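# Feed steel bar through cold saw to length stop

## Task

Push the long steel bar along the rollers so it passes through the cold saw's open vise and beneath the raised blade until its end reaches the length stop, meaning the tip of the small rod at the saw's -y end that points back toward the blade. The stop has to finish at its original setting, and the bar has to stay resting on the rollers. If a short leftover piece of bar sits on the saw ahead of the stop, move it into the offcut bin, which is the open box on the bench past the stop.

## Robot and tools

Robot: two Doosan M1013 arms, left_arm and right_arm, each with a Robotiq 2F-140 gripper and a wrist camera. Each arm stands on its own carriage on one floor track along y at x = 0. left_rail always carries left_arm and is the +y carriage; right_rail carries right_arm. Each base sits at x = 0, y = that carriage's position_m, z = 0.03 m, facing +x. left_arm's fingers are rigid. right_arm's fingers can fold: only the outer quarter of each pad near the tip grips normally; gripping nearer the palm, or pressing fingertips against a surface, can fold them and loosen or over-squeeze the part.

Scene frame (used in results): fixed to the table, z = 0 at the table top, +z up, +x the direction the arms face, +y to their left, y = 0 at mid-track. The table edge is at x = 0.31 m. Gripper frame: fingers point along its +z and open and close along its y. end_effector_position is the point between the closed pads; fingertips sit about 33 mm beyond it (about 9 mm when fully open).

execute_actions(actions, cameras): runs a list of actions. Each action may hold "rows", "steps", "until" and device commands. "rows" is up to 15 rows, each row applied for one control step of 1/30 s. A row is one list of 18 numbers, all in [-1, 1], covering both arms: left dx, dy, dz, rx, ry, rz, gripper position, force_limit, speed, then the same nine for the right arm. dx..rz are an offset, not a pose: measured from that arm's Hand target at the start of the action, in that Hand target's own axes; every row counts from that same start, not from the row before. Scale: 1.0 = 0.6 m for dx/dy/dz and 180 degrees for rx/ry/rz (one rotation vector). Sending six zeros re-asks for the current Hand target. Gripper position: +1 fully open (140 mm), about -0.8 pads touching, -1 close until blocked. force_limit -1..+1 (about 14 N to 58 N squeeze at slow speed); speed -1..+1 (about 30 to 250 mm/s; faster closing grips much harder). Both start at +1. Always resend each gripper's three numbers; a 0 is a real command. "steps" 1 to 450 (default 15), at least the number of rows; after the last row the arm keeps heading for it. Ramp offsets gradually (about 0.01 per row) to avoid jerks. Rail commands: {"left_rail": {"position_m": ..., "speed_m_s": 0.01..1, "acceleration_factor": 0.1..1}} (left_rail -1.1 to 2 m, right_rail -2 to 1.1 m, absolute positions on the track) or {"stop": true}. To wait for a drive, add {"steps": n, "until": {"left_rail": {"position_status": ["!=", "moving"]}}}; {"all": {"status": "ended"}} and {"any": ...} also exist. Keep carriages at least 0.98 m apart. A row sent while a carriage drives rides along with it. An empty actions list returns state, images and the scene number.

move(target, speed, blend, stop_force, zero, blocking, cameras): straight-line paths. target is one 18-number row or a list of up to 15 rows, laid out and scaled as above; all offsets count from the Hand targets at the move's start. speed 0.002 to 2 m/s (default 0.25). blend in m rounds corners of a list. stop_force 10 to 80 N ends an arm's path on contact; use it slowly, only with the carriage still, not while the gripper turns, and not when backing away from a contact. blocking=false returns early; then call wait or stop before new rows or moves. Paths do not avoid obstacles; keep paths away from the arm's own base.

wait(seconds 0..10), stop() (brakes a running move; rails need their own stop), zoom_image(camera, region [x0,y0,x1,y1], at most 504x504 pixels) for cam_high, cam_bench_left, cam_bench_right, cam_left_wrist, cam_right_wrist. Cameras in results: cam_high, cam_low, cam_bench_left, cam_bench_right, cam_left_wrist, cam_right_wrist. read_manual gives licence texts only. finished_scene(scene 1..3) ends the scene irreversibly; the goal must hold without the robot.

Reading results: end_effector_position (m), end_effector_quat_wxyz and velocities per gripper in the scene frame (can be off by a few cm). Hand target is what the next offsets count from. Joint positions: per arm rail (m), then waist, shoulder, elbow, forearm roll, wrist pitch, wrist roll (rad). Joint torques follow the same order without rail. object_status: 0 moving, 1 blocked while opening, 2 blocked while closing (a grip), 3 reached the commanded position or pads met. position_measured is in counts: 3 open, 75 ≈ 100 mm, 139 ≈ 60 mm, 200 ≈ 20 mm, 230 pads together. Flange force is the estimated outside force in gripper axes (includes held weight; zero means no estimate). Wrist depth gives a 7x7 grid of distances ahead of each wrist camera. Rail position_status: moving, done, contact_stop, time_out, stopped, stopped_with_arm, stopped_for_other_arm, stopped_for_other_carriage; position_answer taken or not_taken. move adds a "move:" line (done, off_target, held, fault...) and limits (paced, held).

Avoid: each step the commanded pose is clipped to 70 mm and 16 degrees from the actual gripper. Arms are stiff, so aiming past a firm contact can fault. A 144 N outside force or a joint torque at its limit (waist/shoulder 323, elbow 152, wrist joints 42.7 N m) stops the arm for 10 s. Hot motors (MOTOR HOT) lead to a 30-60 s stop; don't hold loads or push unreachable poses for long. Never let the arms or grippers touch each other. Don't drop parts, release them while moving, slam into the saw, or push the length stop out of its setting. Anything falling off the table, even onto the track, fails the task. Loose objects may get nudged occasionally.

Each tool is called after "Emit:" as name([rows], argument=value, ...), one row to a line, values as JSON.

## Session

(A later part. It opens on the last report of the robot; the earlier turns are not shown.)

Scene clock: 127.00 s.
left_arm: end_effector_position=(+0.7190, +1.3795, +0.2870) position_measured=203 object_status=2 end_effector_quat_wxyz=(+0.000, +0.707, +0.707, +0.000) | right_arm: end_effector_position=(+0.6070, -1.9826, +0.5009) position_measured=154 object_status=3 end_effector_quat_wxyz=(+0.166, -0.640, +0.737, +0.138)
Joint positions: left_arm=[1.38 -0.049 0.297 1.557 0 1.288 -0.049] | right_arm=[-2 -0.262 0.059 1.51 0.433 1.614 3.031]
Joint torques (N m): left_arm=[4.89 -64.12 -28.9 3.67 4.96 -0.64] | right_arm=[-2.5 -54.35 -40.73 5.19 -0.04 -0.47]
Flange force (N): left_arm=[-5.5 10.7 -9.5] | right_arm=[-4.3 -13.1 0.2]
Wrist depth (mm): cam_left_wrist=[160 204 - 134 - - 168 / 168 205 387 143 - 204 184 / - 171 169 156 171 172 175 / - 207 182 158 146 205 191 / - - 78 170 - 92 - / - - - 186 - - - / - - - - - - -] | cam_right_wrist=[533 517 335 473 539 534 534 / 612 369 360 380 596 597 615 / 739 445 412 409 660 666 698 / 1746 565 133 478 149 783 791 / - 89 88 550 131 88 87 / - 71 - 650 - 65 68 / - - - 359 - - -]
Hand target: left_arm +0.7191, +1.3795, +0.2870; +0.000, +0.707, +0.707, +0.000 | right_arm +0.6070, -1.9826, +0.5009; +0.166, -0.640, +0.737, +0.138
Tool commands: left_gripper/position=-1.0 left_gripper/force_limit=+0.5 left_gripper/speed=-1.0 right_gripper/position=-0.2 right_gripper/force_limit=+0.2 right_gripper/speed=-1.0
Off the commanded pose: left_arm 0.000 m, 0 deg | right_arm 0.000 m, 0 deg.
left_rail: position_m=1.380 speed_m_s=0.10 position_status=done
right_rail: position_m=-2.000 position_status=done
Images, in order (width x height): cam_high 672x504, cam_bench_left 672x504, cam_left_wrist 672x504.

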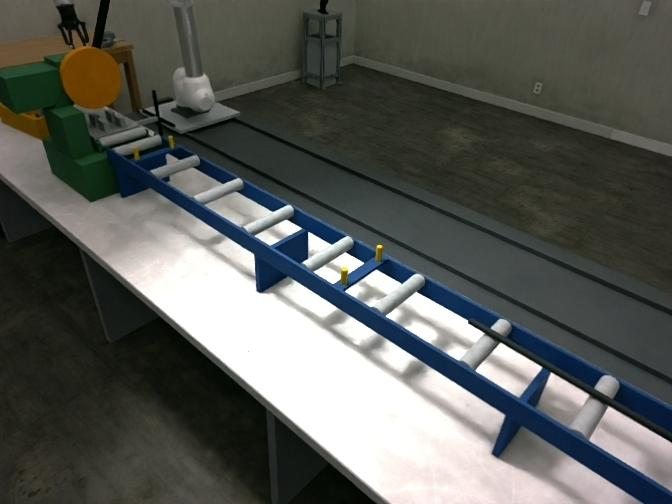

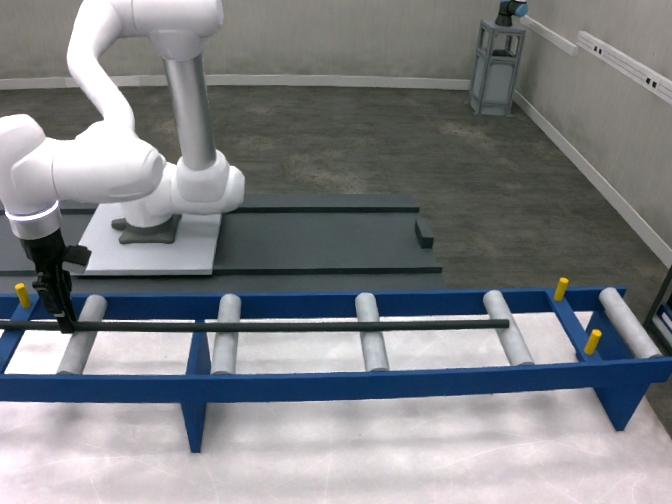

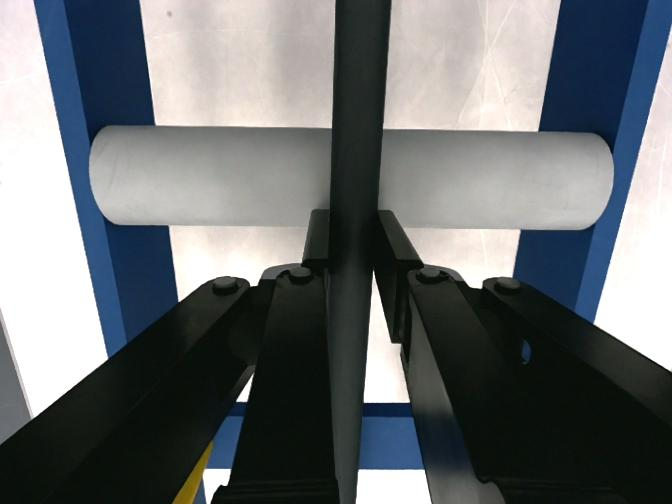

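Emit:
execute_actions([
  {"left_rail":{"position_m":1.12,"speed_m_s":0.12},"steps":200,"until":{"left_rail":{"position_status":["!=","moving"]}}},
], cameras=["cam_left_wrist","cam_high"])

Emit:
zoom_image(camera="cam_high", region=[300, 220, 550, 400])

Scene clock: 130.30 s.
left_arm: end_effector_position=(+0.7190, +1.1195, +0.2870) position_measured=203 object_status=2 end_effector_quat_wxyz=(+0.000, +0.707, +0.707, +0.000) | right_arm: end_effector_position=(+0.6070, -1.9826, +0.5009) position_measured=154 object_status=3 end_effector_quat_wxyz=(+0.166, -0.640, +0.737, +0.138)
Joint positions: left_arm=[1.12 -0.049 0.297 1.557 0 1.288 -0.049] | right_arm=[-2 -0.262 0.059 1.51 0.433 1.614 3.031]
Joint torques (N m): left_arm=[4.67 -64.06 -28.61 3.84 5.01 -0.65] | right_arm=[-2.68 -54.26 -40.8 5.16 -0.02 -0.46]
Flange force (N): left_arm=[-5.5 11.2 -9.4] | right_arm=[-4.6 -12.5 0.6]
Wrist depth (mm): cam_left_wrist=[160 192 - 134 - 218 168 / 168 204 - 143 - - 185 / 174 221 - 152 - - 184 / - 183 186 158 185 186 195 / - - 78 170 - 92 - / - - - 186 - - - / - - - - - - -] | cam_right_wrist=[530 338 336 472 537 534 534 / 614 370 360 378 605 601 615 / 739 445 412 422 670 684 684 / 1787 562 133 477 150 775 817 / - 89 89 548 131 88 87 / - 71 - 752 - 65 68 / - - - 350 - - -]
Hand target: left_arm +0.7191, +1.1195, +0.2870; +0.000, +0.707, +0.707, +0.000 | right_arm +0.6070, -1.9826, +0.5009; +0.166, -0.640, +0.737, +0.138
Tool commands: left_gripper/position=-1.0 left_gripper/force_limit=+0.5 left_gripper/speed=-1.0 right_gripper/position=-0.2 right_gripper/force_limit=+0.2 right_gripper/speed=-1.0
Off the commanded pose: left_arm 0.000 m, 0 deg | right_arm 0.000 m, 0 deg.
left_rail: position_m=1.120 speed_m_s=0.12 position_status=done
right_rail: position_m=-2.000 position_status=done
Images, in order (width x height): cam_high 672x504, cam_left_wrist 672x504.

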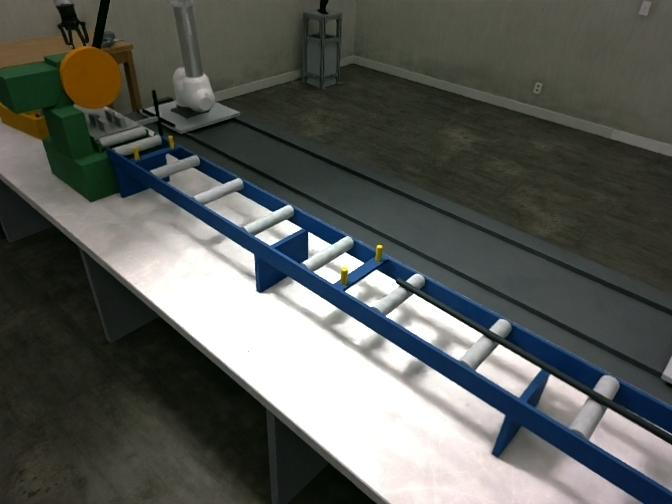

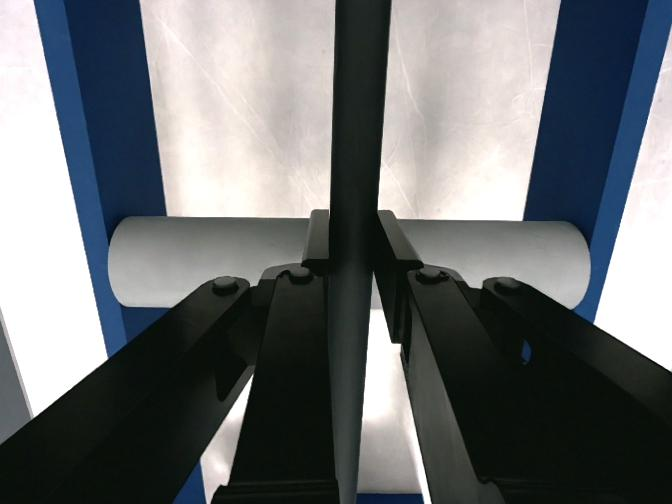

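Scaled by 2.016 from the camera's 672x504 image, which has a finer 960x720 frame.

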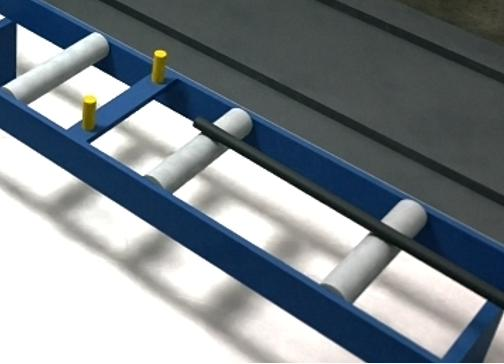

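Emit:
execute_actions([
  {"left_rail":{"position_m":0.95,"speed_m_s":0.08},"steps":20},
  {"rows":[[0,-0.0003,0,0,0,-0.001,-1,0.5,-1,0,0,0,0,0,0,-0.2,0.2,-1],[0,-0.0006,0,0,0,-0.002,-1,0.5,-1,0,0,0,0,0,0,-0.2,0.2,-1],[0,-0.0009,0,0,0,-0.003,-1,0.5,-1,0,0,0,0,0,0,-0.2,0.2,-1],[0,-0.0012,0,0,0,-0.004,-1,0.5,-1,0,0,0,0,0,0,-0.2,0.2,-1],[0,-0.0015,0,0,0,-0.005,-1,0.5,-1,0,0,0,0,0,0,-0.2,0.2,-1],[0,-0.0018,0,0,0,-0.006,-1,0.5,-1,0,0,0,0,0,0,-0.2,0.2,-1],[0,-0.0021,0,0,0,-0.007,-1,0.5,-1,0,0,0,0,0,0,-0.2,0.2,-1],[0,-0.0024,0,0,0,-0.008,-1,0.5,-1,0,0,0,0,0,0,-0.2,0.2,-1],[0,-0.0027,0,0,0,-0.009,-1,0.5,-1,0,0,0,0,0,0,-0.2,0.2,-1],[0,-0.003,0,0,0,-0.010,-1,0.5,-1,0,0,0,0,0,0,-0.2,0.2,-1],[0,-0.0033,0,0,0,-0.011,-1,0.5,-1,0,0,0,0,0,0,-0.2,0.2,-1],[0,-0.0037,0,0,0,-0.012,-1,0.5,-1,0,0,0,0,0,0,-0.2,0.2,-1]],"steps":20},
  {"steps":200,"until":{"left_rail":{"position_status":["!=","moving"]}}},
], cameras=["cam_left_wrist","cam_high"])

Emit:
zoom_image(camera="cam_high", region=[250, 200, 500, 380])

Scene clock: 133.63 s.
left_arm: end_effector_position=(+0.7168, +0.9494, +0.2870) position_measured=203 object_status=2 end_effector_quat_wxyz=(+0.000, +0.694, +0.720, +0.000) | right_arm: end_effector_position=(+0.6070, -1.9826, +0.5009) position_measured=154 object_status=3 end_effector_quat_wxyz=(+0.166, -0.640, +0.737, +0.138)
Joint positions: left_arm=[0.95 -0.049 0.293 1.561 0 1.287 -0.087] | right_arm=[-2 -0.262 0.059 1.51 0.433 1.614 3.031]
Joint torques (N m): left_arm=[5.57 -65.94 -29.55 3.32 5.56 -1.63] | right_arm=[-2.6 -54.28 -40.79 5.19 -0.02 -0.48]
Flange force (N): left_arm=[-6.4 12.1 -6.3] | right_arm=[-4.2 -13.5 0.5]
Flange force at the end of the 1st action (N): left_arm=[-4.5 10.0 -9.6] | right_arm=[-4.8 -12.3 0.2]
Flange force at the end of the 2nd action (N): left_arm=[-5.4 12.1 -6.7] | right_arm=[-4.6 -12.1 -0.1]
Wrist depth (mm): cam_left_wrist=[160 193 377 135 140 - 166 / 169 197 - 142 - - 190 / - 201 - 153 - 223 190 / - 217 - 158 - 221 197 / - - - 169 - 92 473 / - - - - - - - / - - - - - - -] | cam_right_wrist=[530 517 335 473 538 537 534 / 636 368 360 380 607 602 614 / 737 443 413 410 690 688 696 / 1746 563 133 479 150 772 808 / - 89 89 550 131 88 87 / - 71 - 658 - 65 68 / - - - 346 - - -]
Hand target: left_arm +0.7168, +0.9495, +0.2870; +0.000, +0.694, +0.720, +0.000 | right_arm +0.6070, -1.9826, +0.5009; +0.166, -0.640, +0.737, +0.138
Off the commanded pose: left_arm 0.000 m, 0 deg | right_arm 0.000 m, 0 deg.
left_rail: position_m=0.950 speed_m_s=0.08 position_status=done
right_rail: position_m=-2.000 position_status=done
Images, in order (width x height): cam_high 672x504, cam_left_wrist 672x504.

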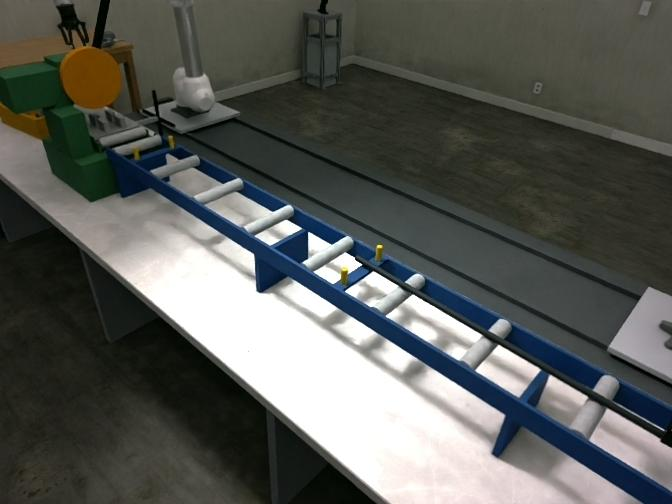

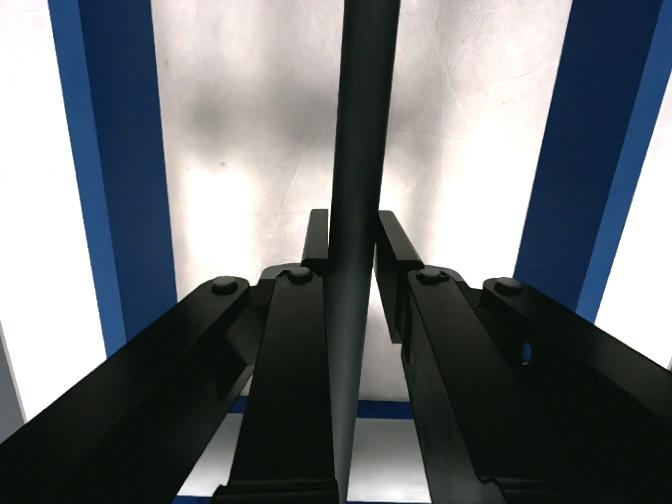

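Scaled by 2.016 from the camera's 672x504 image, which has a finer 960x720 frame.

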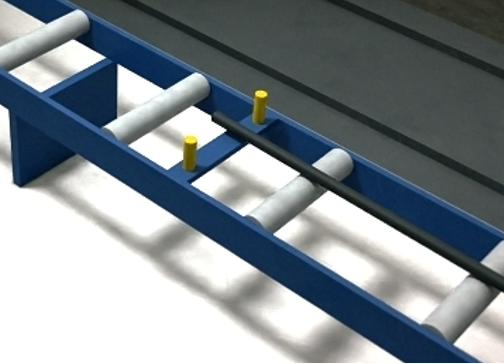

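Emit:
execute_actions([
  {"left_rail":{"position_m":0.6,"speed_m_s":0.1},"steps":20},
  {"rows":[[0,-0.001,0,0,0,-0.001,-1,0.5,-1,0,0,0,0,0,0,-0.2,0.2,-1],[0,-0.002,0,0,0,-0.002,-1,0.5,-1,0,0,0,0,0,0,-0.2,0.2,-1],[0,-0.003,0,0,0,-0.003,-1,0.5,-1,0,0,0,0,0,0,-0.2,0.2,-1],[0,-0.003,0,0,0,-0.004,-1,0.5,-1,0,0,0,0,0,0,-0.2,0.2,-1],[0,-0.003,0,0,0,-0.005,-1,0.5,-1,0,0,0,0,0,0,-0.2,0.2,-1],[0,-0.003,0,0,0,-0.006,-1,0.5,-1,0,0,0,0,0,0,-0.2,0.2,-1]],"steps":15},
  {"steps":300,"until":{"left_rail":{"position_status":["!=","moving"]}}},
], cameras=["cam_left_wrist","cam_high"])

Emit:
zoom_image(camera="cam_high", region=[180, 160, 460, 360])

Scene clock: 138.20 s.
left_arm: end_effector_position=(+0.7150, +0.5994, +0.2870) position_measured=203 object_status=2 end_effector_quat_wxyz=(+0.000, +0.687, +0.727, +0.000) | right_arm: end_effector_position=(+0.6070, -1.9826, +0.5009) position_measured=154 object_status=3 end_effector_quat_wxyz=(+0.166, -0.640, +0.737, +0.138)
Joint positions: left_arm=[0.6 -0.049 0.291 1.565 0 1.286 -0.106] | right_arm=[-2 -0.262 0.059 1.51 0.433 1.614 3.031]
Joint torques (N m): left_arm=[5.91 -62.78 -31.42 3.3 3.14 -2.06] | right_arm=[-2.74 -54.31 -40.75 5.16 -0.07 -0.48]
Flange force (N): left_arm=[-5.8 4.8 -9.8] | right_arm=[-4.9 -12.7 0.1]
Flange force at the end of the 1st action (N): left_arm=[-5.3 11.6 -7.1] | right_arm=[-5.1 -12.2 0.2]
Flange force at the end of the 2nd action (N): left_arm=[-5.4 7.0 -9.3] | right_arm=[-4.8 -12.5 0.5]
Wrist depth (mm): cam_left_wrist=[- 188 - 136 - 377 187 / 167 204 237 143 236 379 185 / - 212 415 154 - 239 184 / 432 203 - 158 - 224 194 / - - 79 169 - 92 - / - - - - - - - / - - - - - - -] | cam_right_wrist=[532 519 335 472 537 535 534 / 610 363 361 378 604 602 604 / 739 442 413 423 668 684 686 / 1746 556 133 477 150 772 808 / - 89 88 555 130 88 87 / - 71 - 647 - 65 68 / - - - 344 - - -]
Hand target: left_arm +0.7150, +0.5994, +0.2870; +0.000, +0.687, +0.727, +0.000 | right_arm +0.6070, -1.9826, +0.5009; +0.166, -0.640, +0.737, +0.138
Off the commanded pose: left_arm 0.000 m, 0 deg | right_arm 0.000 m, 0 deg.
left_rail: position_m=0.600 speed_m_s=0.10 position_status=done
right_rail: position_m=-2.000 position_status=done
Images, in order (width x height): cam_high 672x504, cam_left_wrist 672x504.

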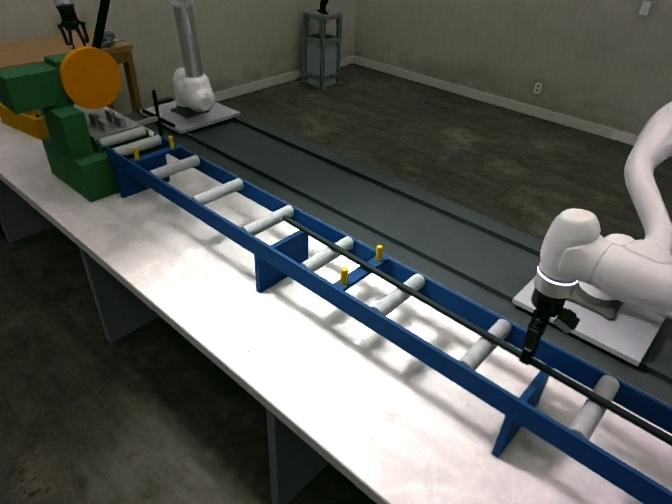

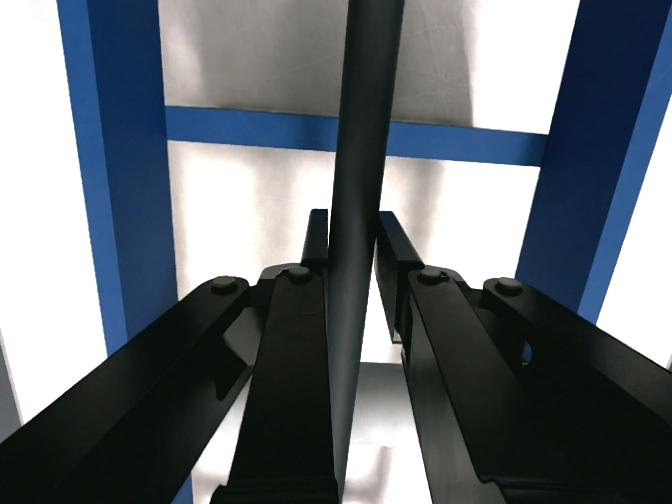

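Scaled by 1.800 from the camera's 672x504 image, which has a finer 960x720 frame.

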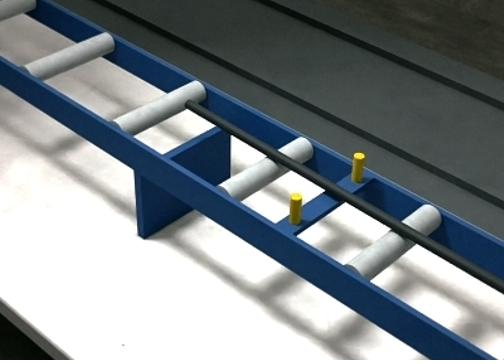

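Emit:
execute_actions([
  {"left_rail":{"position_m":0.3,"speed_m_s":0.1},"steps":20},
  {"rows":[[0,0,0,0,0,-0.001,-1,0.5,-1,0,0,0,0,0,0,-0.2,0.2,-1],[0,0,0,0,0,-0.002,-1,0.5,-1,0,0,0,0,0,0,-0.2,0.2,-1],[0,0,0,0,0,-0.003,-1,0.5,-1,0,0,0,0,0,0,-0.2,0.2,-1],[0,0,0,0,0,-0.004,-1,0.5,-1,0,0,0,0,0,0,-0.2,0.2,-1],[0,0,0,0,0,-0.005,-1,0.5,-1,0,0,0,0,0,0,-0.2,0.2,-1],[0,0,0,0,0,-0.006,-1,0.5,-1,0,0,0,0,0,0,-0.2,0.2,-1],[0,0,0,0,0,-0.007,-1,0.5,-1,0,0,0,0,0,0,-0.2,0.2,-1],[0,0,0,0,0,-0.008,-1,0.5,-1,0,0,0,0,0,0,-0.2,0.2,-1],[0,0,0,0,0,-0.009,-1,0.5,-1,0,0,0,0,0,0,-0.2,0.2,-1],[0,0,0,0,0,-0.01,-1,0.5,-1,0,0,0,0,0,0,-0.2,0.2,-1],[0,0,0,0,0,-0.011,-1,0.5,-1,0,0,0,0,0,0,-0.2,0.2,-1],[0,0,0,0,0,-0.012,-1,0.5,-1,0,0,0,0,0,0,-0.2,0.2,-1]],"steps":25},
  {"steps":300,"until":{"left_rail":{"position_status":["!=","moving"]}}},
], cameras=["cam_left_wrist","cam_high"])

Emit:
zoom_image(camera="cam_high", region=[180, 160, 460, 360])

Scene clock: 142.37 s.
left_arm: end_effector_position=(+0.7150, +0.2994, +0.2870) position_measured=203 object_status=2 end_effector_quat_wxyz=(+0.000, +0.673, +0.740, +0.000) | right_arm: end_effector_position=(+0.6070, -1.9826, +0.5009) position_measured=154 object_status=3 end_effector_quat_wxyz=(+0.166, -0.640, +0.737, +0.138)
Joint positions: left_arm=[0.3 -0.049 0.291 1.565 0 1.286 -0.143] | right_arm=[-2 -0.262 0.059 1.51 0.433 1.614 3.031]
Joint torques (N m): left_arm=[6.77 -62.33 -31.21 3.11 2.96 -2.82] | right_arm=[-2.6 -54.27 -40.78 5.17 -0.05 -0.5]
Flange force (N): left_arm=[-6.3 4.5 -10.0] | right_arm=[-4.4 -13.1 0.3]
Flange force at the end of the 1st action (N): left_arm=[-1.9 5.1 -9.0] | right_arm=[-5.0 -12.2 0.1]
Flange force at the end of the 2nd action (N): left_arm=[-4.9 7.3 -11.0] | right_arm=[-4.1 -13.5 0.9]
Wrist depth (mm): cam_left_wrist=[- 180 - 367 132 381 187 / - 187 - 144 - 227 182 / - 199 - 153 - 243 186 / - 206 - 157 - 225 192 / - - 91 168 - 92 - / - - - - - - - / - - - - - - -] | cam_right_wrist=[533 523 335 472 539 535 523 / 614 369 360 380 602 602 610 / 739 442 413 423 641 705 698 / 1773 581 133 476 149 777 805 / - 89 88 551 131 88 87 / - 71 - 656 - 65 68 / - - - 395 - - -]
Hand target: left_arm +0.7150, +0.2994, +0.2870; +0.000, +0.673, +0.740, +0.000 | right_arm +0.6070, -1.9826, +0.5009; +0.166, -0.640, +0.737, +0.138
Off the commanded pose: left_arm 0.000 m, 0 deg | right_arm 0.000 m, 0 deg.
left_rail: position_m=0.300 speed_m_s=0.10 position_status=done
right_rail: position_m=-2.000 position_status=done
Images, in order (width x height): cam_high 672x504, cam_left_wrist 672x504.

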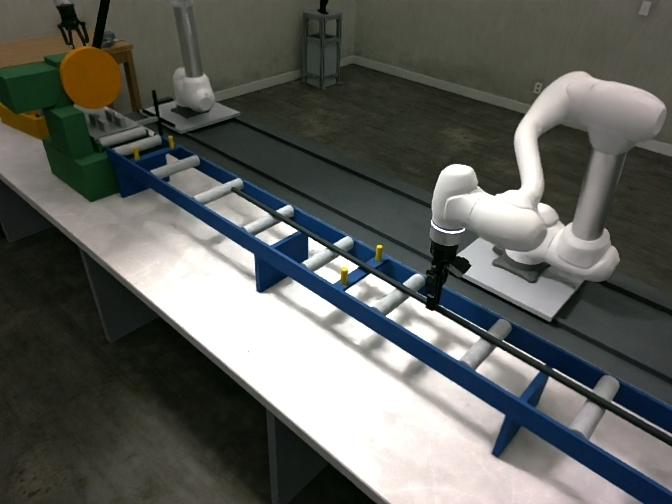

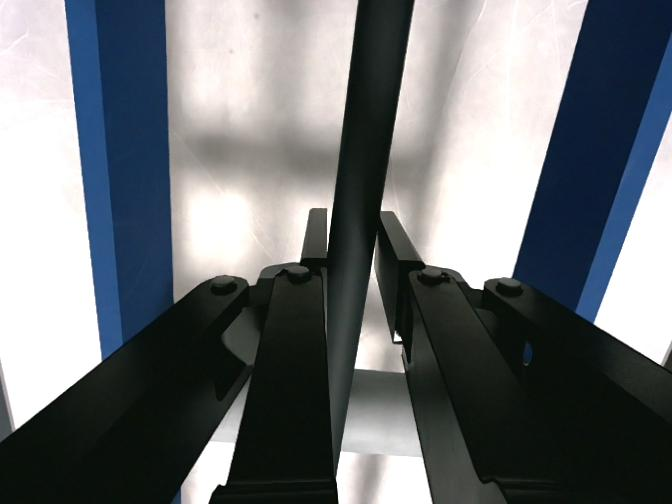

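Scaled by 1.800 from the camera's 672x504 image, which has a finer 960x720 frame.

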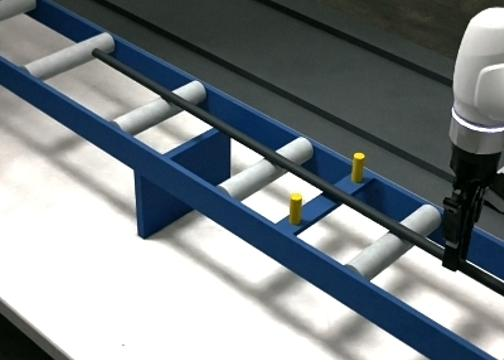

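Emit:
move(target=[0,0,0,0,0,0,-1,0.5,-1,-0.018,-0.149,0.009,0,0,0,0.4,0.2,0], cameras=["cam_right_wrist"], speed=0.1)

Emit:
execute_actions([
  {"left_rail":{"position_m":-0.2,"speed_m_s":0.12},"steps":300,"until":{"left_rail":{"position_status":["!=","moving"]}}},
], cameras=["cam_left_wrist","cam_high","cam_bench_right","cam_right_wrist"])

Emit:
zoom_image(camera="cam_right_wrist", region=[250, 250, 500, 450])

Emit:
zoom_image(camera="cam_high", region=[80, 100, 280, 250])

Scene clock: 143.90 s.
left_arm: end_effector_position=(+0.7150, +0.2994, +0.2870) position_measured=203 object_status=2 end_effector_quat_wxyz=(+0.000, +0.673, +0.740, +0.000) | right_arm: end_effector_position=(+0.6972, -1.9834, +0.5014) position_measured=78 object_status=3 end_effector_quat_wxyz=(+0.166, -0.640, +0.737, +0.138)
Joint positions: left_arm=[0.3 -0.049 0.291 1.565 0 1.286 -0.143] | right_arm=[-2 -0.229 0.204 1.343 0.434 1.62 3.07]
Joint torques (N m): left_arm=[5.95 -61.85 -31.18 2.77 2.89 -2.85] | right_arm=[-2.78 -69.35 -40.72 5.18 -0.11 -0.47]
Flange force (N): left_arm=[-4.8 4.0 -10.2] | right_arm=[-4.5 -14.1 -0.1]
Wrist depth (mm): cam_left_wrist=[- 181 - 134 137 367 176 / - 188 - 142 - - 172 / - 198 - 153 - 226 187 / - 206 - 157 - 224 189 / - - 91 168 - 92 - / - - - - - - - / - - - - - - -] | cam_right_wrist=[543 530 336 328 327 535 535 / 1268 610 367 359 367 605 612 / 1513 676 438 410 420 694 686 / 1760 783 457 478 479 136 814 / - 89 525 569 547 117 77 / - - 380 364 714 - - / - - 334 324 301 - -]
Hand target: left_arm +0.7150, +0.2994, +0.2870; +0.000, +0.673, +0.740, +0.000 | right_arm +0.6972, -1.9834, +0.5014; +0.166, -0.640, +0.737, +0.138
Off the commanded pose: left_arm 0.000 m, 0 deg | right_arm 0.000 m, 0 deg.
left_rail: position_m=0.300 speed_m_s=0.10 position_status=done
right_rail: position_m=-2.000 position_status=done
move: done
Images, in order (width x height): cam_right_wrist 672x504.

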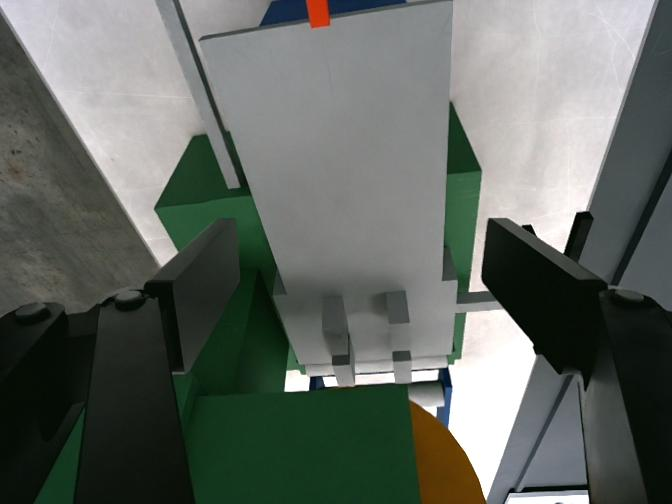

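Scene clock: 149.03 s.
left_arm: end_effector_position=(+0.7150, -0.2006, +0.2870) position_measured=203 object_status=2 end_effector_quat_wxyz=(+0.000, +0.673, +0.740, +0.000) | right_arm: end_effector_position=(+0.6972, -1.9834, +0.5014) position_measured=78 object_status=3 end_effector_quat_wxyz=(+0.166, -0.640, +0.737, +0.138)
Joint positions: left_arm=[-0.2 -0.049 0.291 1.565 0 1.286 -0.143] | right_arm=[-2 -0.229 0.204 1.343 0.434 1.62 3.07]
Joint torques (N m): left_arm=[6.86 -61.88 -31.59 3.33 2.73 -2.84] | right_arm=[-2.51 -69.34 -40.72 5.13 -0.07 -0.48]
Flange force (N): left_arm=[-6.0 3.0 -10.2] | right_arm=[-4.3 -13.8 -0.3]
Wrist depth (mm): cam_left_wrist=[- 150 150 150 153 155 157 / 386 179 162 144 161 163 166 / 406 199 412 153 423 243 186 / 434 206 - 158 128 225 191 / - - 91 168 - 92 - / - - - - - - - / - - - - - - -] | cam_right_wrist=[543 530 336 328 327 533 533 / 1282 612 367 360 370 605 615 / 1513 676 437 411 421 688 698 / 1733 780 457 479 491 135 775 / - 88 524 566 567 117 77 / - - 380 362 754 1170 - / - - 335 323 321 - -]
Hand target: left_arm +0.7150, -0.2006, +0.2870; +0.000, +0.673, +0.740, +0.000 | right_arm +0.6972, -1.9834, +0.5014; +0.166, -0.640, +0.737, +0.138
Tool commands: left_gripper/position=-1.0 left_gripper/force_limit=+0.5 left_gripper/speed=-1.0 right_gripper/position=+0.4 right_gripper/force_limit=+0.2 right_gripper/speed=+0.0
Off the commanded pose: left_arm 0.000 m, 0 deg | right_arm 0.000 m, 0 deg.
left_rail: position_m=-0.200 speed_m_s=0.12 position_status=done
right_rail: position_m=-2.000 position_status=done
Images, in order (width x height): cam_high 672x504, cam_bench_right 672x504, cam_left_wrist 672x504, cam_right_wrist 672x504.

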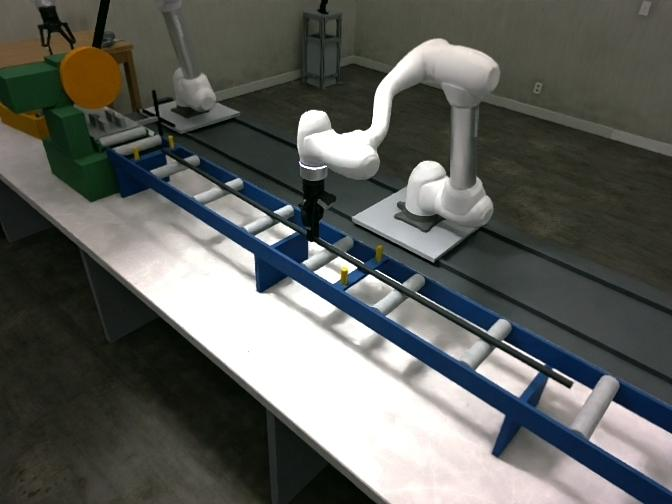

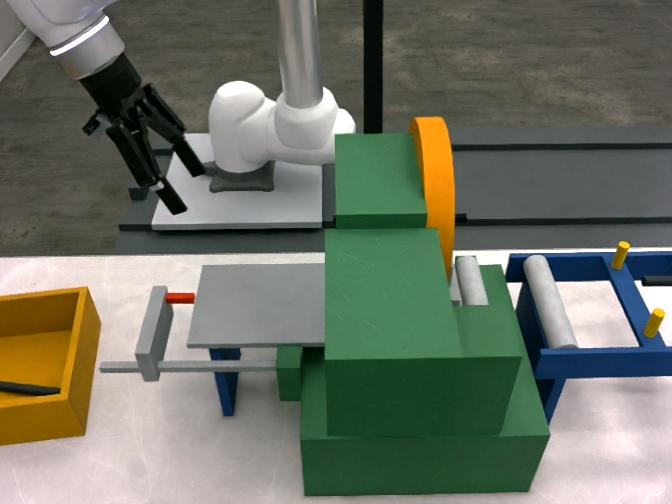

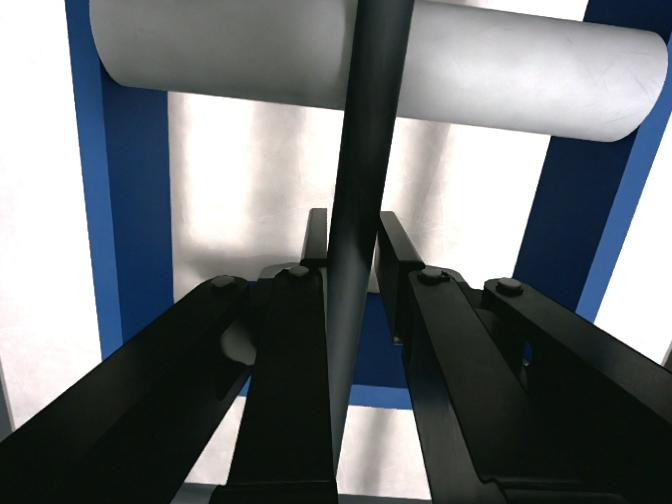

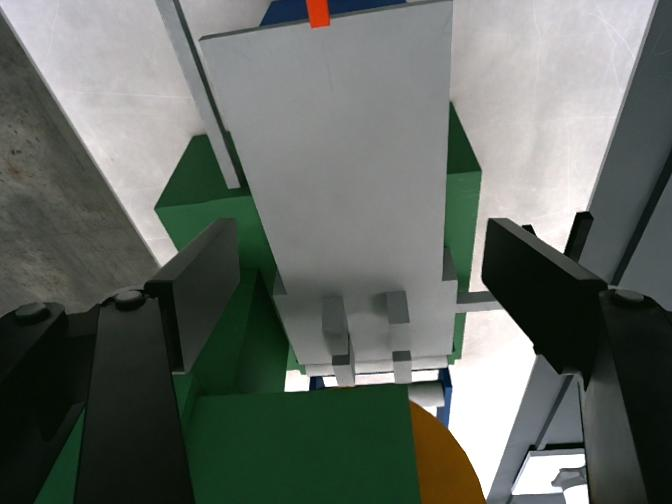

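Scaled by 2.016 from the camera's 672x504 image, which has a finer 960x720 frame.

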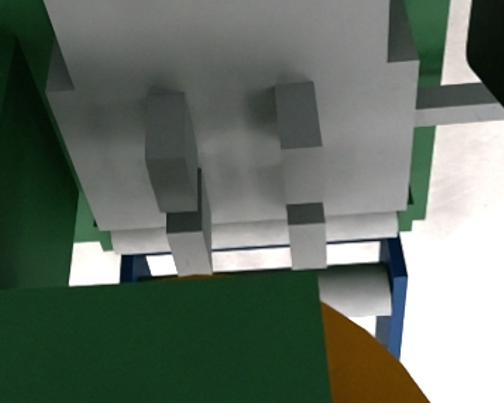

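Scaled by 2.520 from the camera's 672x504 image, which has a finer 960x720 frame.

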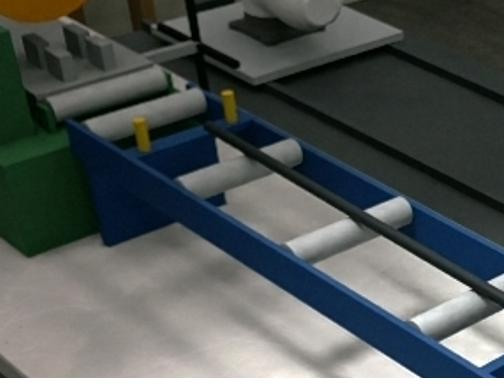

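Emit:
execute_actions([
  {"rows":[[0,0,0,0,0,0,-0.98,1,-1,0,0,0,0,0,0,0.4,0.2,0]],"steps":30},
  {"left_rail":{"position_m":-0.27,"speed_m_s":0.05},"steps":12},
  {"rows":[[0,-0.0002,0,0,0,-0.001,-0.98,1,-1,0,0,0,0,0,0,0.4,0.2,0],[0,-0.0005,0,0,0,-0.002,-0.98,1,-1,0,0,0,0,0,0,0.4,0.2,0],[0,-0.0008,0,0,0,-0.003,-0.98,1,-1,0,0,0,0,0,0,0.4,0.2,0],[0,-0.001,0,0,0,-0.004,-0.98,1,-1,0,0,0,0,0,0,0.4,0.2,0],[0,-0.0015,0,0,0,-0.005,-0.98,1,-1,0,0,0,0,0,0,0.4,0.2,0],[0,-0.002,0,0,0,-0.006,-0.98,1,-1,0,0,0,0,0,0,0.4,0.2,0],[0,-0.0025,0,0,0,-0.007,-0.98,1,-1,0,0,0,0,0,0,0.4,0.2,0],[0,-0.003,0,0,0,-0.008,-0.98,1,-1,0,0,0,0,0,0,0.4,0.2,0],[0,-0.0035,0,0,0,-0.009,-0.98,1,-1,0,0,0,0,0,0,0.4,0.2,0],[0,-0.004,0,0,0,-0.010,-0.98,1,-1,0,0,0,0,0,0,0.4,0.2,0],[0,-0.004,0,0,0,-0.011,-0.98,1,-1,0,0,0,0,0,0,0.4,0.2,0],[0,-0.004,0,0,0,-0.012,-0.98,1,-1,0,0,0,0,0,0,0.4,0.2,0],[0,-0.004,0,0,0,-0.013,-0.98,1,-1,0,0,0,0,0,0,0.4,0.2,0],[0,-0.004,0,0,0,-0.014,-0.98,1,-1,0,0,0,0,0,0,0.4,0.2,0]],"steps":20},
  {"steps":300,"until":{"left_rail":{"position_status":["!=","moving"]}}},
], cameras=["cam_left_wrist","cam_high","cam_bench_right"])

Emit:
zoom_image(camera="cam_high", region=[80, 100, 280, 250])

Emit:
zoom_image(camera="cam_bench_right", region=[440, 220, 672, 400])

Scene clock: 152.43 s.
left_arm: end_effector_position=(+0.7126, -0.2708, +0.2870) position_measured=203 object_status=2 end_effector_quat_wxyz=(+0.000, +0.657, +0.754, +0.000) | right_arm: end_effector_position=(+0.6972, -1.9834, +0.5014) position_measured=78 object_status=3 end_effector_quat_wxyz=(+0.166, -0.640, +0.737, +0.138)
Joint positions: left_arm=[-0.27 -0.05 0.287 1.57 0 1.285 -0.188] | right_arm=[-2 -0.229 0.204 1.343 0.434 1.62 3.07]
Joint torques (N m): left_arm=[7.8 -61.79 -28.12 2.89 4.8 -3.58] | right_arm=[-2.71 -68.91 -40.75 5.15 -0.08 -0.46]
Flange force (N): left_arm=[-6.9 9.1 -10.9] | right_arm=[-4.3 -13.4 0.3]
Flange force at the end of the 1st action (N): left_arm=[-5.4 3.1 -10.1] | right_arm=[-4.6 -13.5 -0.1]
Flange force at the end of the 2nd action (N): left_arm=[-5.6 3.7 -9.8] | right_arm=[-4.7 -13.2 -0.4]
Flange force at the end of the 3rd action (N): left_arm=[-5.6 9.3 -11.1] | right_arm=[-4.1 -13.7 -0.1]
Wrist depth (mm): cam_left_wrist=[- 175 - - 134 371 188 / - 191 391 149 385 392 200 / - 208 434 153 - 237 191 / - 213 351 157 130 229 194 / - - 91 168 - 92 - / - - - - - - - / - - - 232 - - -] | cam_right_wrist=[544 532 336 328 327 535 535 / 1275 610 367 360 367 604 614 / 1523 680 437 412 423 684 688 / 1760 1621 457 477 491 135 794 / - 88 528 565 572 117 77 / - - 380 363 709 1170 - / - - 335 324 318 - -]
Hand target: left_arm +0.7126, -0.2708, +0.2870; +0.000, +0.657, +0.754, +0.000 | right_arm +0.6972, -1.9834, +0.5014; +0.166, -0.640, +0.737, +0.138
Off the commanded pose: left_arm 0.000 m, 0 deg | right_arm 0.000 m, 0 deg.
left_rail: position_m=-0.270 speed_m_s=0.05 position_status=done
right_rail: position_m=-2.000 position_status=done
Images, in order (width x height): cam_high 672x504, cam_bench_right 672x504, cam_left_wrist 672x504.

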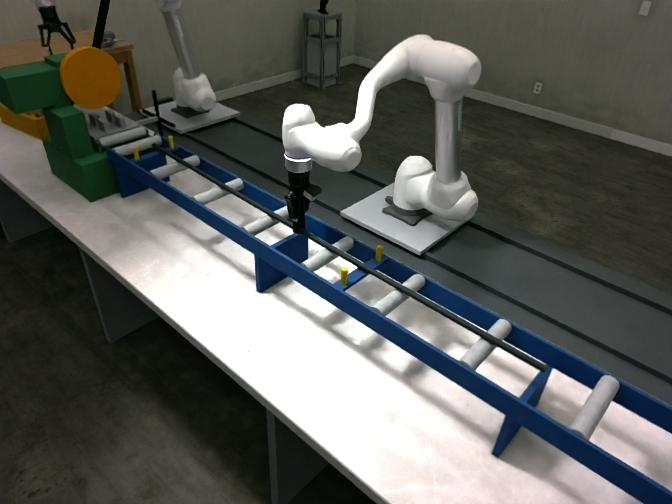

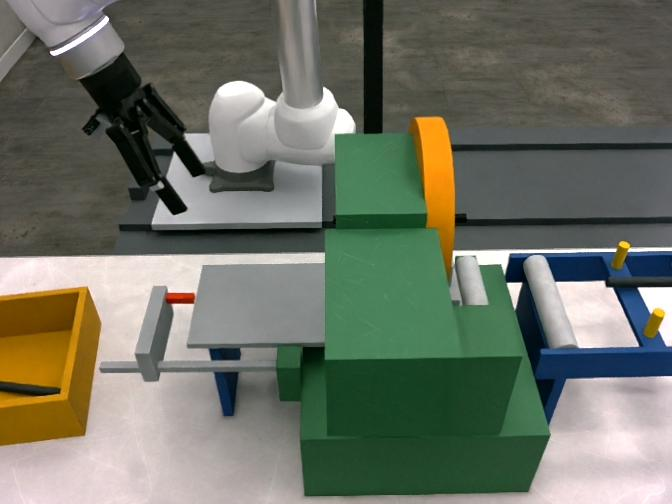

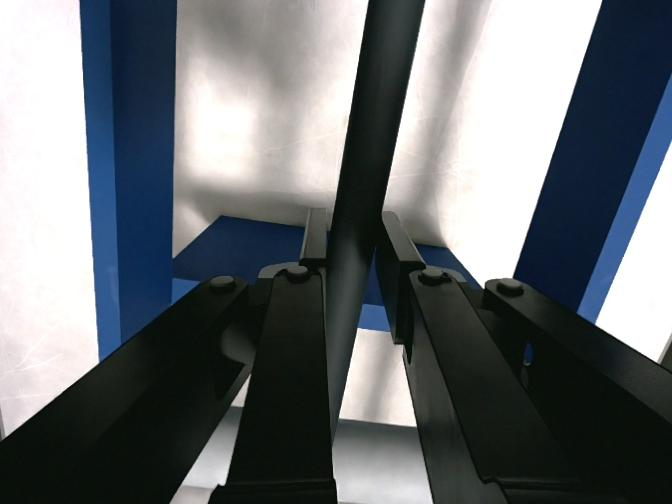

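Scaled by 2.520 from the camera's 672x504 image, which has a finer 960x720 frame.

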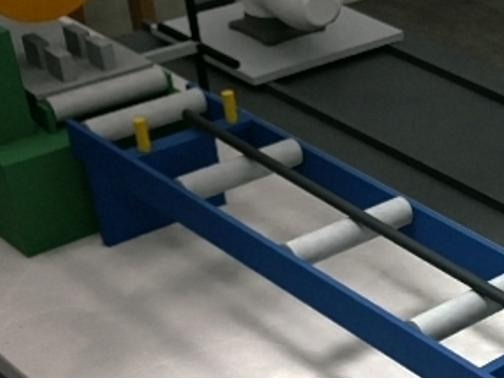

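Scaled by 2.172 from the camera's 672x504 image, which has a finer 960x720 frame.

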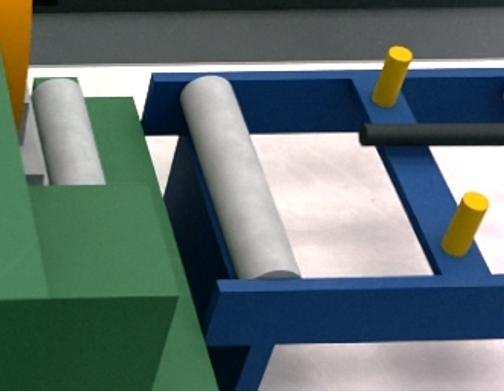

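Emit:
execute_actions([
  {"rows":[[0,0,0,0,0,0,-0.2,0.5,0,0,0,0,0,0,0,0.4,0.2,0]],"steps":25},
], cameras=[])

Emit:
move(target=[0,0,-0.133,0,0,0,-0.2,0.5,0,0,0,0,0,0,0,0.4,0.2,0], cameras=[], speed=0.15)

Emit:
move(target=[0,0,0,0,0,0.043,-0.2,0.5,0,0,0,0,0,0,0,0.4,0.2,0], cameras=["cam_left_wrist"], speed=0.15)

Emit:
execute_actions([
  {"left_rail":{"position_m":-0.95,"speed_m_s":0.4},"steps":300,"until":{"left_rail":{"position_status":["!=","moving"]}}},
], cameras=["cam_left_wrist"])

Scene clock: 153.83 s.
left_arm: end_effector_position=(+0.7126, -0.2709, +0.2870) position_measured=154 object_status=3 end_effector_quat_wxyz=(+0.000, +0.657, +0.754, +0.000) | right_arm: end_effector_position=(+0.6972, -1.9834, +0.5014) position_measured=78 object_status=3 end_effector_quat_wxyz=(+0.166, -0.640, +0.737, +0.138)
Joint positions: left_arm=[-0.27 -0.05 0.287 1.57 0 1.285 -0.188] | right_arm=[-2 -0.229 0.204 1.343 0.434 1.62 3.07]
Joint torques (N m): left_arm=[3.53 -69.15 -42.09 4.14 0 0.19] | right_arm=[-2.77 -69.26 -40.75 5.18 -0.11 -0.47]
Flange force (N): left_arm=[-5.0 -5.2 2.0] | right_arm=[-4.5 -13.8 -0.1]
Wrist depth (mm): cam_left_wrist=[- 180 358 366 136 - 189 / - 190 403 142 385 - 198 / - 204 - 152 421 240 193 / - 212 127 162 131 229 199 / - 90 - 175 115 92 85 / - - - 189 - - - / - - - 230 - - -] | cam_right_wrist=[554 530 336 328 327 538 537 / 1297 610 367 361 368 602 614 / 1513 680 427 411 422 690 682 / 1733 785 460 480 495 135 817 / - 88 529 569 554 117 77 / - - 380 362 752 - - / - - 333 322 333 - -]
Hand target: left_arm +0.7126, -0.2709, +0.2870; +0.000, +0.657, +0.754, +0.000 | right_arm +0.6972, -1.9834, +0.5014; +0.166, -0.640, +0.737, +0.138
Off the commanded pose: left_arm 0.000 m, 0 deg | right_arm 0.000 m, 0 deg.
left_rail: position_m=-0.270 speed_m_s=0.05 position_status=done
right_rail: position_m=-2.000 position_status=done
No camera images: "cameras" was empty.

Scene clock: 154.67 s.
left_arm: end_effector_position=(+0.7126, -0.2708, +0.3669) position_measured=154 object_status=3 end_effector_quat_wxyz=(+0.000, +0.657, +0.754, +0.000) | right_arm: end_effector_position=(+0.6972, -1.9834, +0.5014) position_measured=78 object_status=3 end_effector_quat_wxyz=(+0.166, -0.640, +0.737, +0.138)
Joint positions: left_arm=[-0.27 -0.05 0.259 1.46 0 1.422 -0.188] | right_arm=[-2 -0.229 0.204 1.343 0.434 1.62 3.07]
Joint torques (N m): left_arm=[3.46 -67.79 -43.95 4.3 -0.04 0.17] | right_arm=[-2.77 -69.27 -40.76 5.19 -0.11 -0.48]
Flange force (N): left_arm=[-4.4 -6.2 3.1] | right_arm=[-4.5 -14.0 0.0]
Wrist depth (mm): cam_left_wrist=[438 226 276 211 - 241 228 / - 251 268 218 - 261 - / 494 265 - 232 - 274 - / - 271 144 352 147 279 - / - 90 - 266 - 92 - / - - - 306 - - - / - - - - - - -] | cam_right_wrist=[543 527 337 328 326 539 534 / 1268 609 365 360 368 604 612 / 1534 678 438 412 423 686 696 / 1746 785 462 478 492 136 814 / - 88 524 569 572 117 77 / - - 380 366 730 - - / - - 335 323 331 - -]
Hand target: left_arm +0.7126, -0.2709, +0.3668; +0.000, +0.657, +0.754, +0.000 | right_arm +0.6972, -1.9834, +0.5014; +0.166, -0.640, +0.737, +0.138
Off the commanded pose: left_arm 0.000 m, 0 deg | right_arm 0.000 m, 0 deg.
left_rail: position_m=-0.270 speed_m_s=0.05 position_status=done
right_rail: position_m=-2.000 position_status=done
move: done
No camera images: "cameras" was empty.

Scene clock: 155.43 s.
left_arm: end_effector_position=(+0.7126, -0.2708, +0.3668) position_measured=154 object_status=3 end_effector_quat_wxyz=(+0.000, +0.706, +0.708, +0.000) | right_arm: end_effector_position=(+0.6972, -1.9834, +0.5014) position_measured=78 object_status=3 end_effector_quat_wxyz=(+0.166, -0.640, +0.737, +0.138)
Joint positions: left_arm=[-0.27 -0.05 0.259 1.46 0 1.422 -0.053] | right_arm=[-2 -0.229 0.204 1.343 0.434 1.62 3.07]
Joint torques (N m): left_arm=[3.25 -67.76 -43.37 4.26 -0.05 0.16] | right_arm=[-2.7 -69.23 -40.79 5.14 -0.09 -0.49]
Flange force (N): left_arm=[-4.3 -4.7 2.7] | right_arm=[-4.5 -13.8 -0.1]
Wrist depth (mm): cam_left_wrist=[- 239 - 207 448 247 - / - 244 477 223 444 261 - / - 258 500 229 490 281 - / - - 144 353 147 285 - / - 90 99 - 115 92 1362 / - - - 305 - - - / - - - 715 - - -] | cam_right_wrist=[543 533 336 328 327 537 537 / 1275 610 367 359 367 599 612 / 1523 676 436 412 421 684 696 / 1733 762 457 479 495 135 808 / - 89 530 566 547 117 77 / - - 380 364 649 - - / - - 334 323 329 - -]
Hand target: left_arm +0.7126, -0.2708, +0.3668; +0.000, +0.706, +0.708, +0.000 | right_arm +0.6972, -1.9834, +0.5014; +0.166, -0.640, +0.737, +0.138
Off the commanded pose: left_arm 0.000 m, 0 deg | right_arm 0.000 m, 0 deg.
left_rail: position_m=-0.270 speed_m_s=0.05 position_status=done
right_rail: position_m=-2.000 position_status=done
move: done
Images, in order (width x height): cam_left_wrist 672x504.

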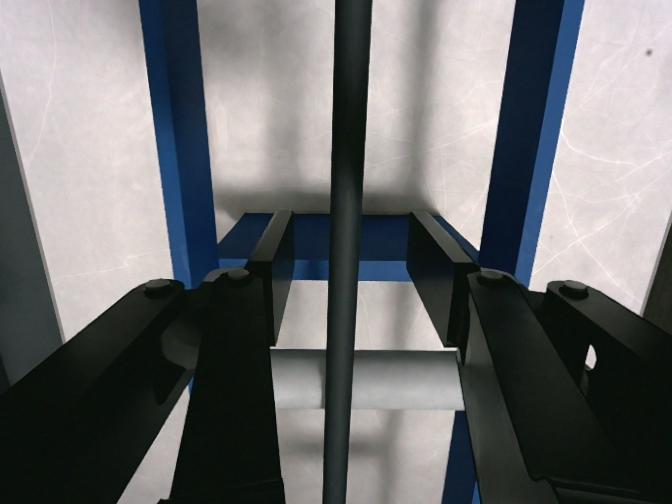

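Scene clock: 159.73 s.
left_arm: end_effector_position=(+0.7126, -0.9508, +0.3668) position_measured=154 object_status=3 end_effector_quat_wxyz=(+0.000, +0.706, +0.708, +0.000) | right_arm: end_effector_position=(+0.6972, -1.9834, +0.5014) position_measured=78 object_status=3 end_effector_quat_wxyz=(+0.166, -0.640, +0.737, +0.138)
Joint positions: left_arm=[-0.95 -0.05 0.259 1.46 0 1.422 -0.053] | right_arm=[-2 -0.229 0.204 1.343 0.434 1.62 3.07]
Joint torques (N m): left_arm=[3.37 -68.03 -43.42 4.22 -0.01 0.26] | right_arm=[-2.66 -69.28 -40.78 5.16 -0.09 -0.47]
Flange force (N): left_arm=[-5.3 -4.2 2.4] | right_arm=[-4.3 -14.3 0.1]
Wrist depth (mm): cam_left_wrist=[- 239 436 205 - 248 - / - 242 - 219 - 263 465 / - 253 - 230 - 282 494 / 604 - 145 250 131 280 - / - 90 - 283 115 92 1380 / - - - 569 - - - / - - - 345 - - -] | cam_right_wrist=[542 530 337 327 327 537 533 / 1261 625 362 361 367 601 612 / 1534 678 425 411 409 688 688 / 1733 777 458 478 492 135 808 / - 89 532 554 551 117 77 / - - 373 361 654 - - / - - 334 323 394 - -]
Hand target: left_arm +0.7126, -0.9508, +0.3668; +0.000, +0.706, +0.708, +0.000 | right_arm +0.6972, -1.9834, +0.5014; +0.166, -0.640, +0.737, +0.138
Tool commands: left_gripper/position=-0.2 left_gripper/force_limit=+0.5 left_gripper/speed=+0.0 right_gripper/position=+0.4 right_gripper/force_limit=+0.2 right_gripper/speed=+0.0
Off the commanded pose: left_arm 0.000 m, 0 deg | right_arm 0.000 m, 0 deg.
left_rail: position_m=-0.950 speed_m_s=0.40 position_status=done
right_rail: position_m=-2.000 position_status=done
Images, in order (width x height): cam_left_wrist 672x504.

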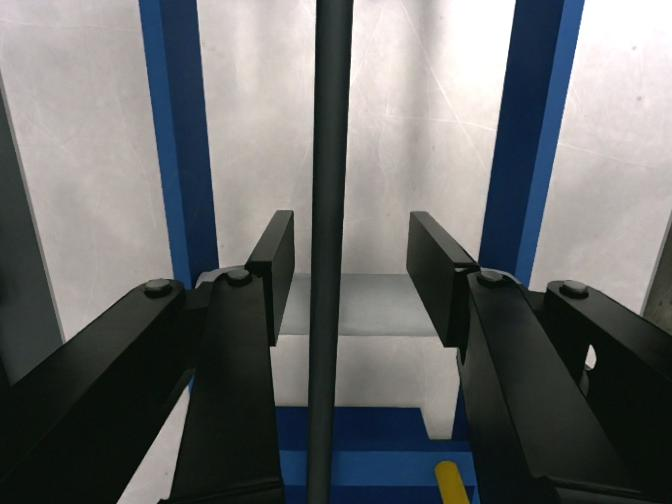

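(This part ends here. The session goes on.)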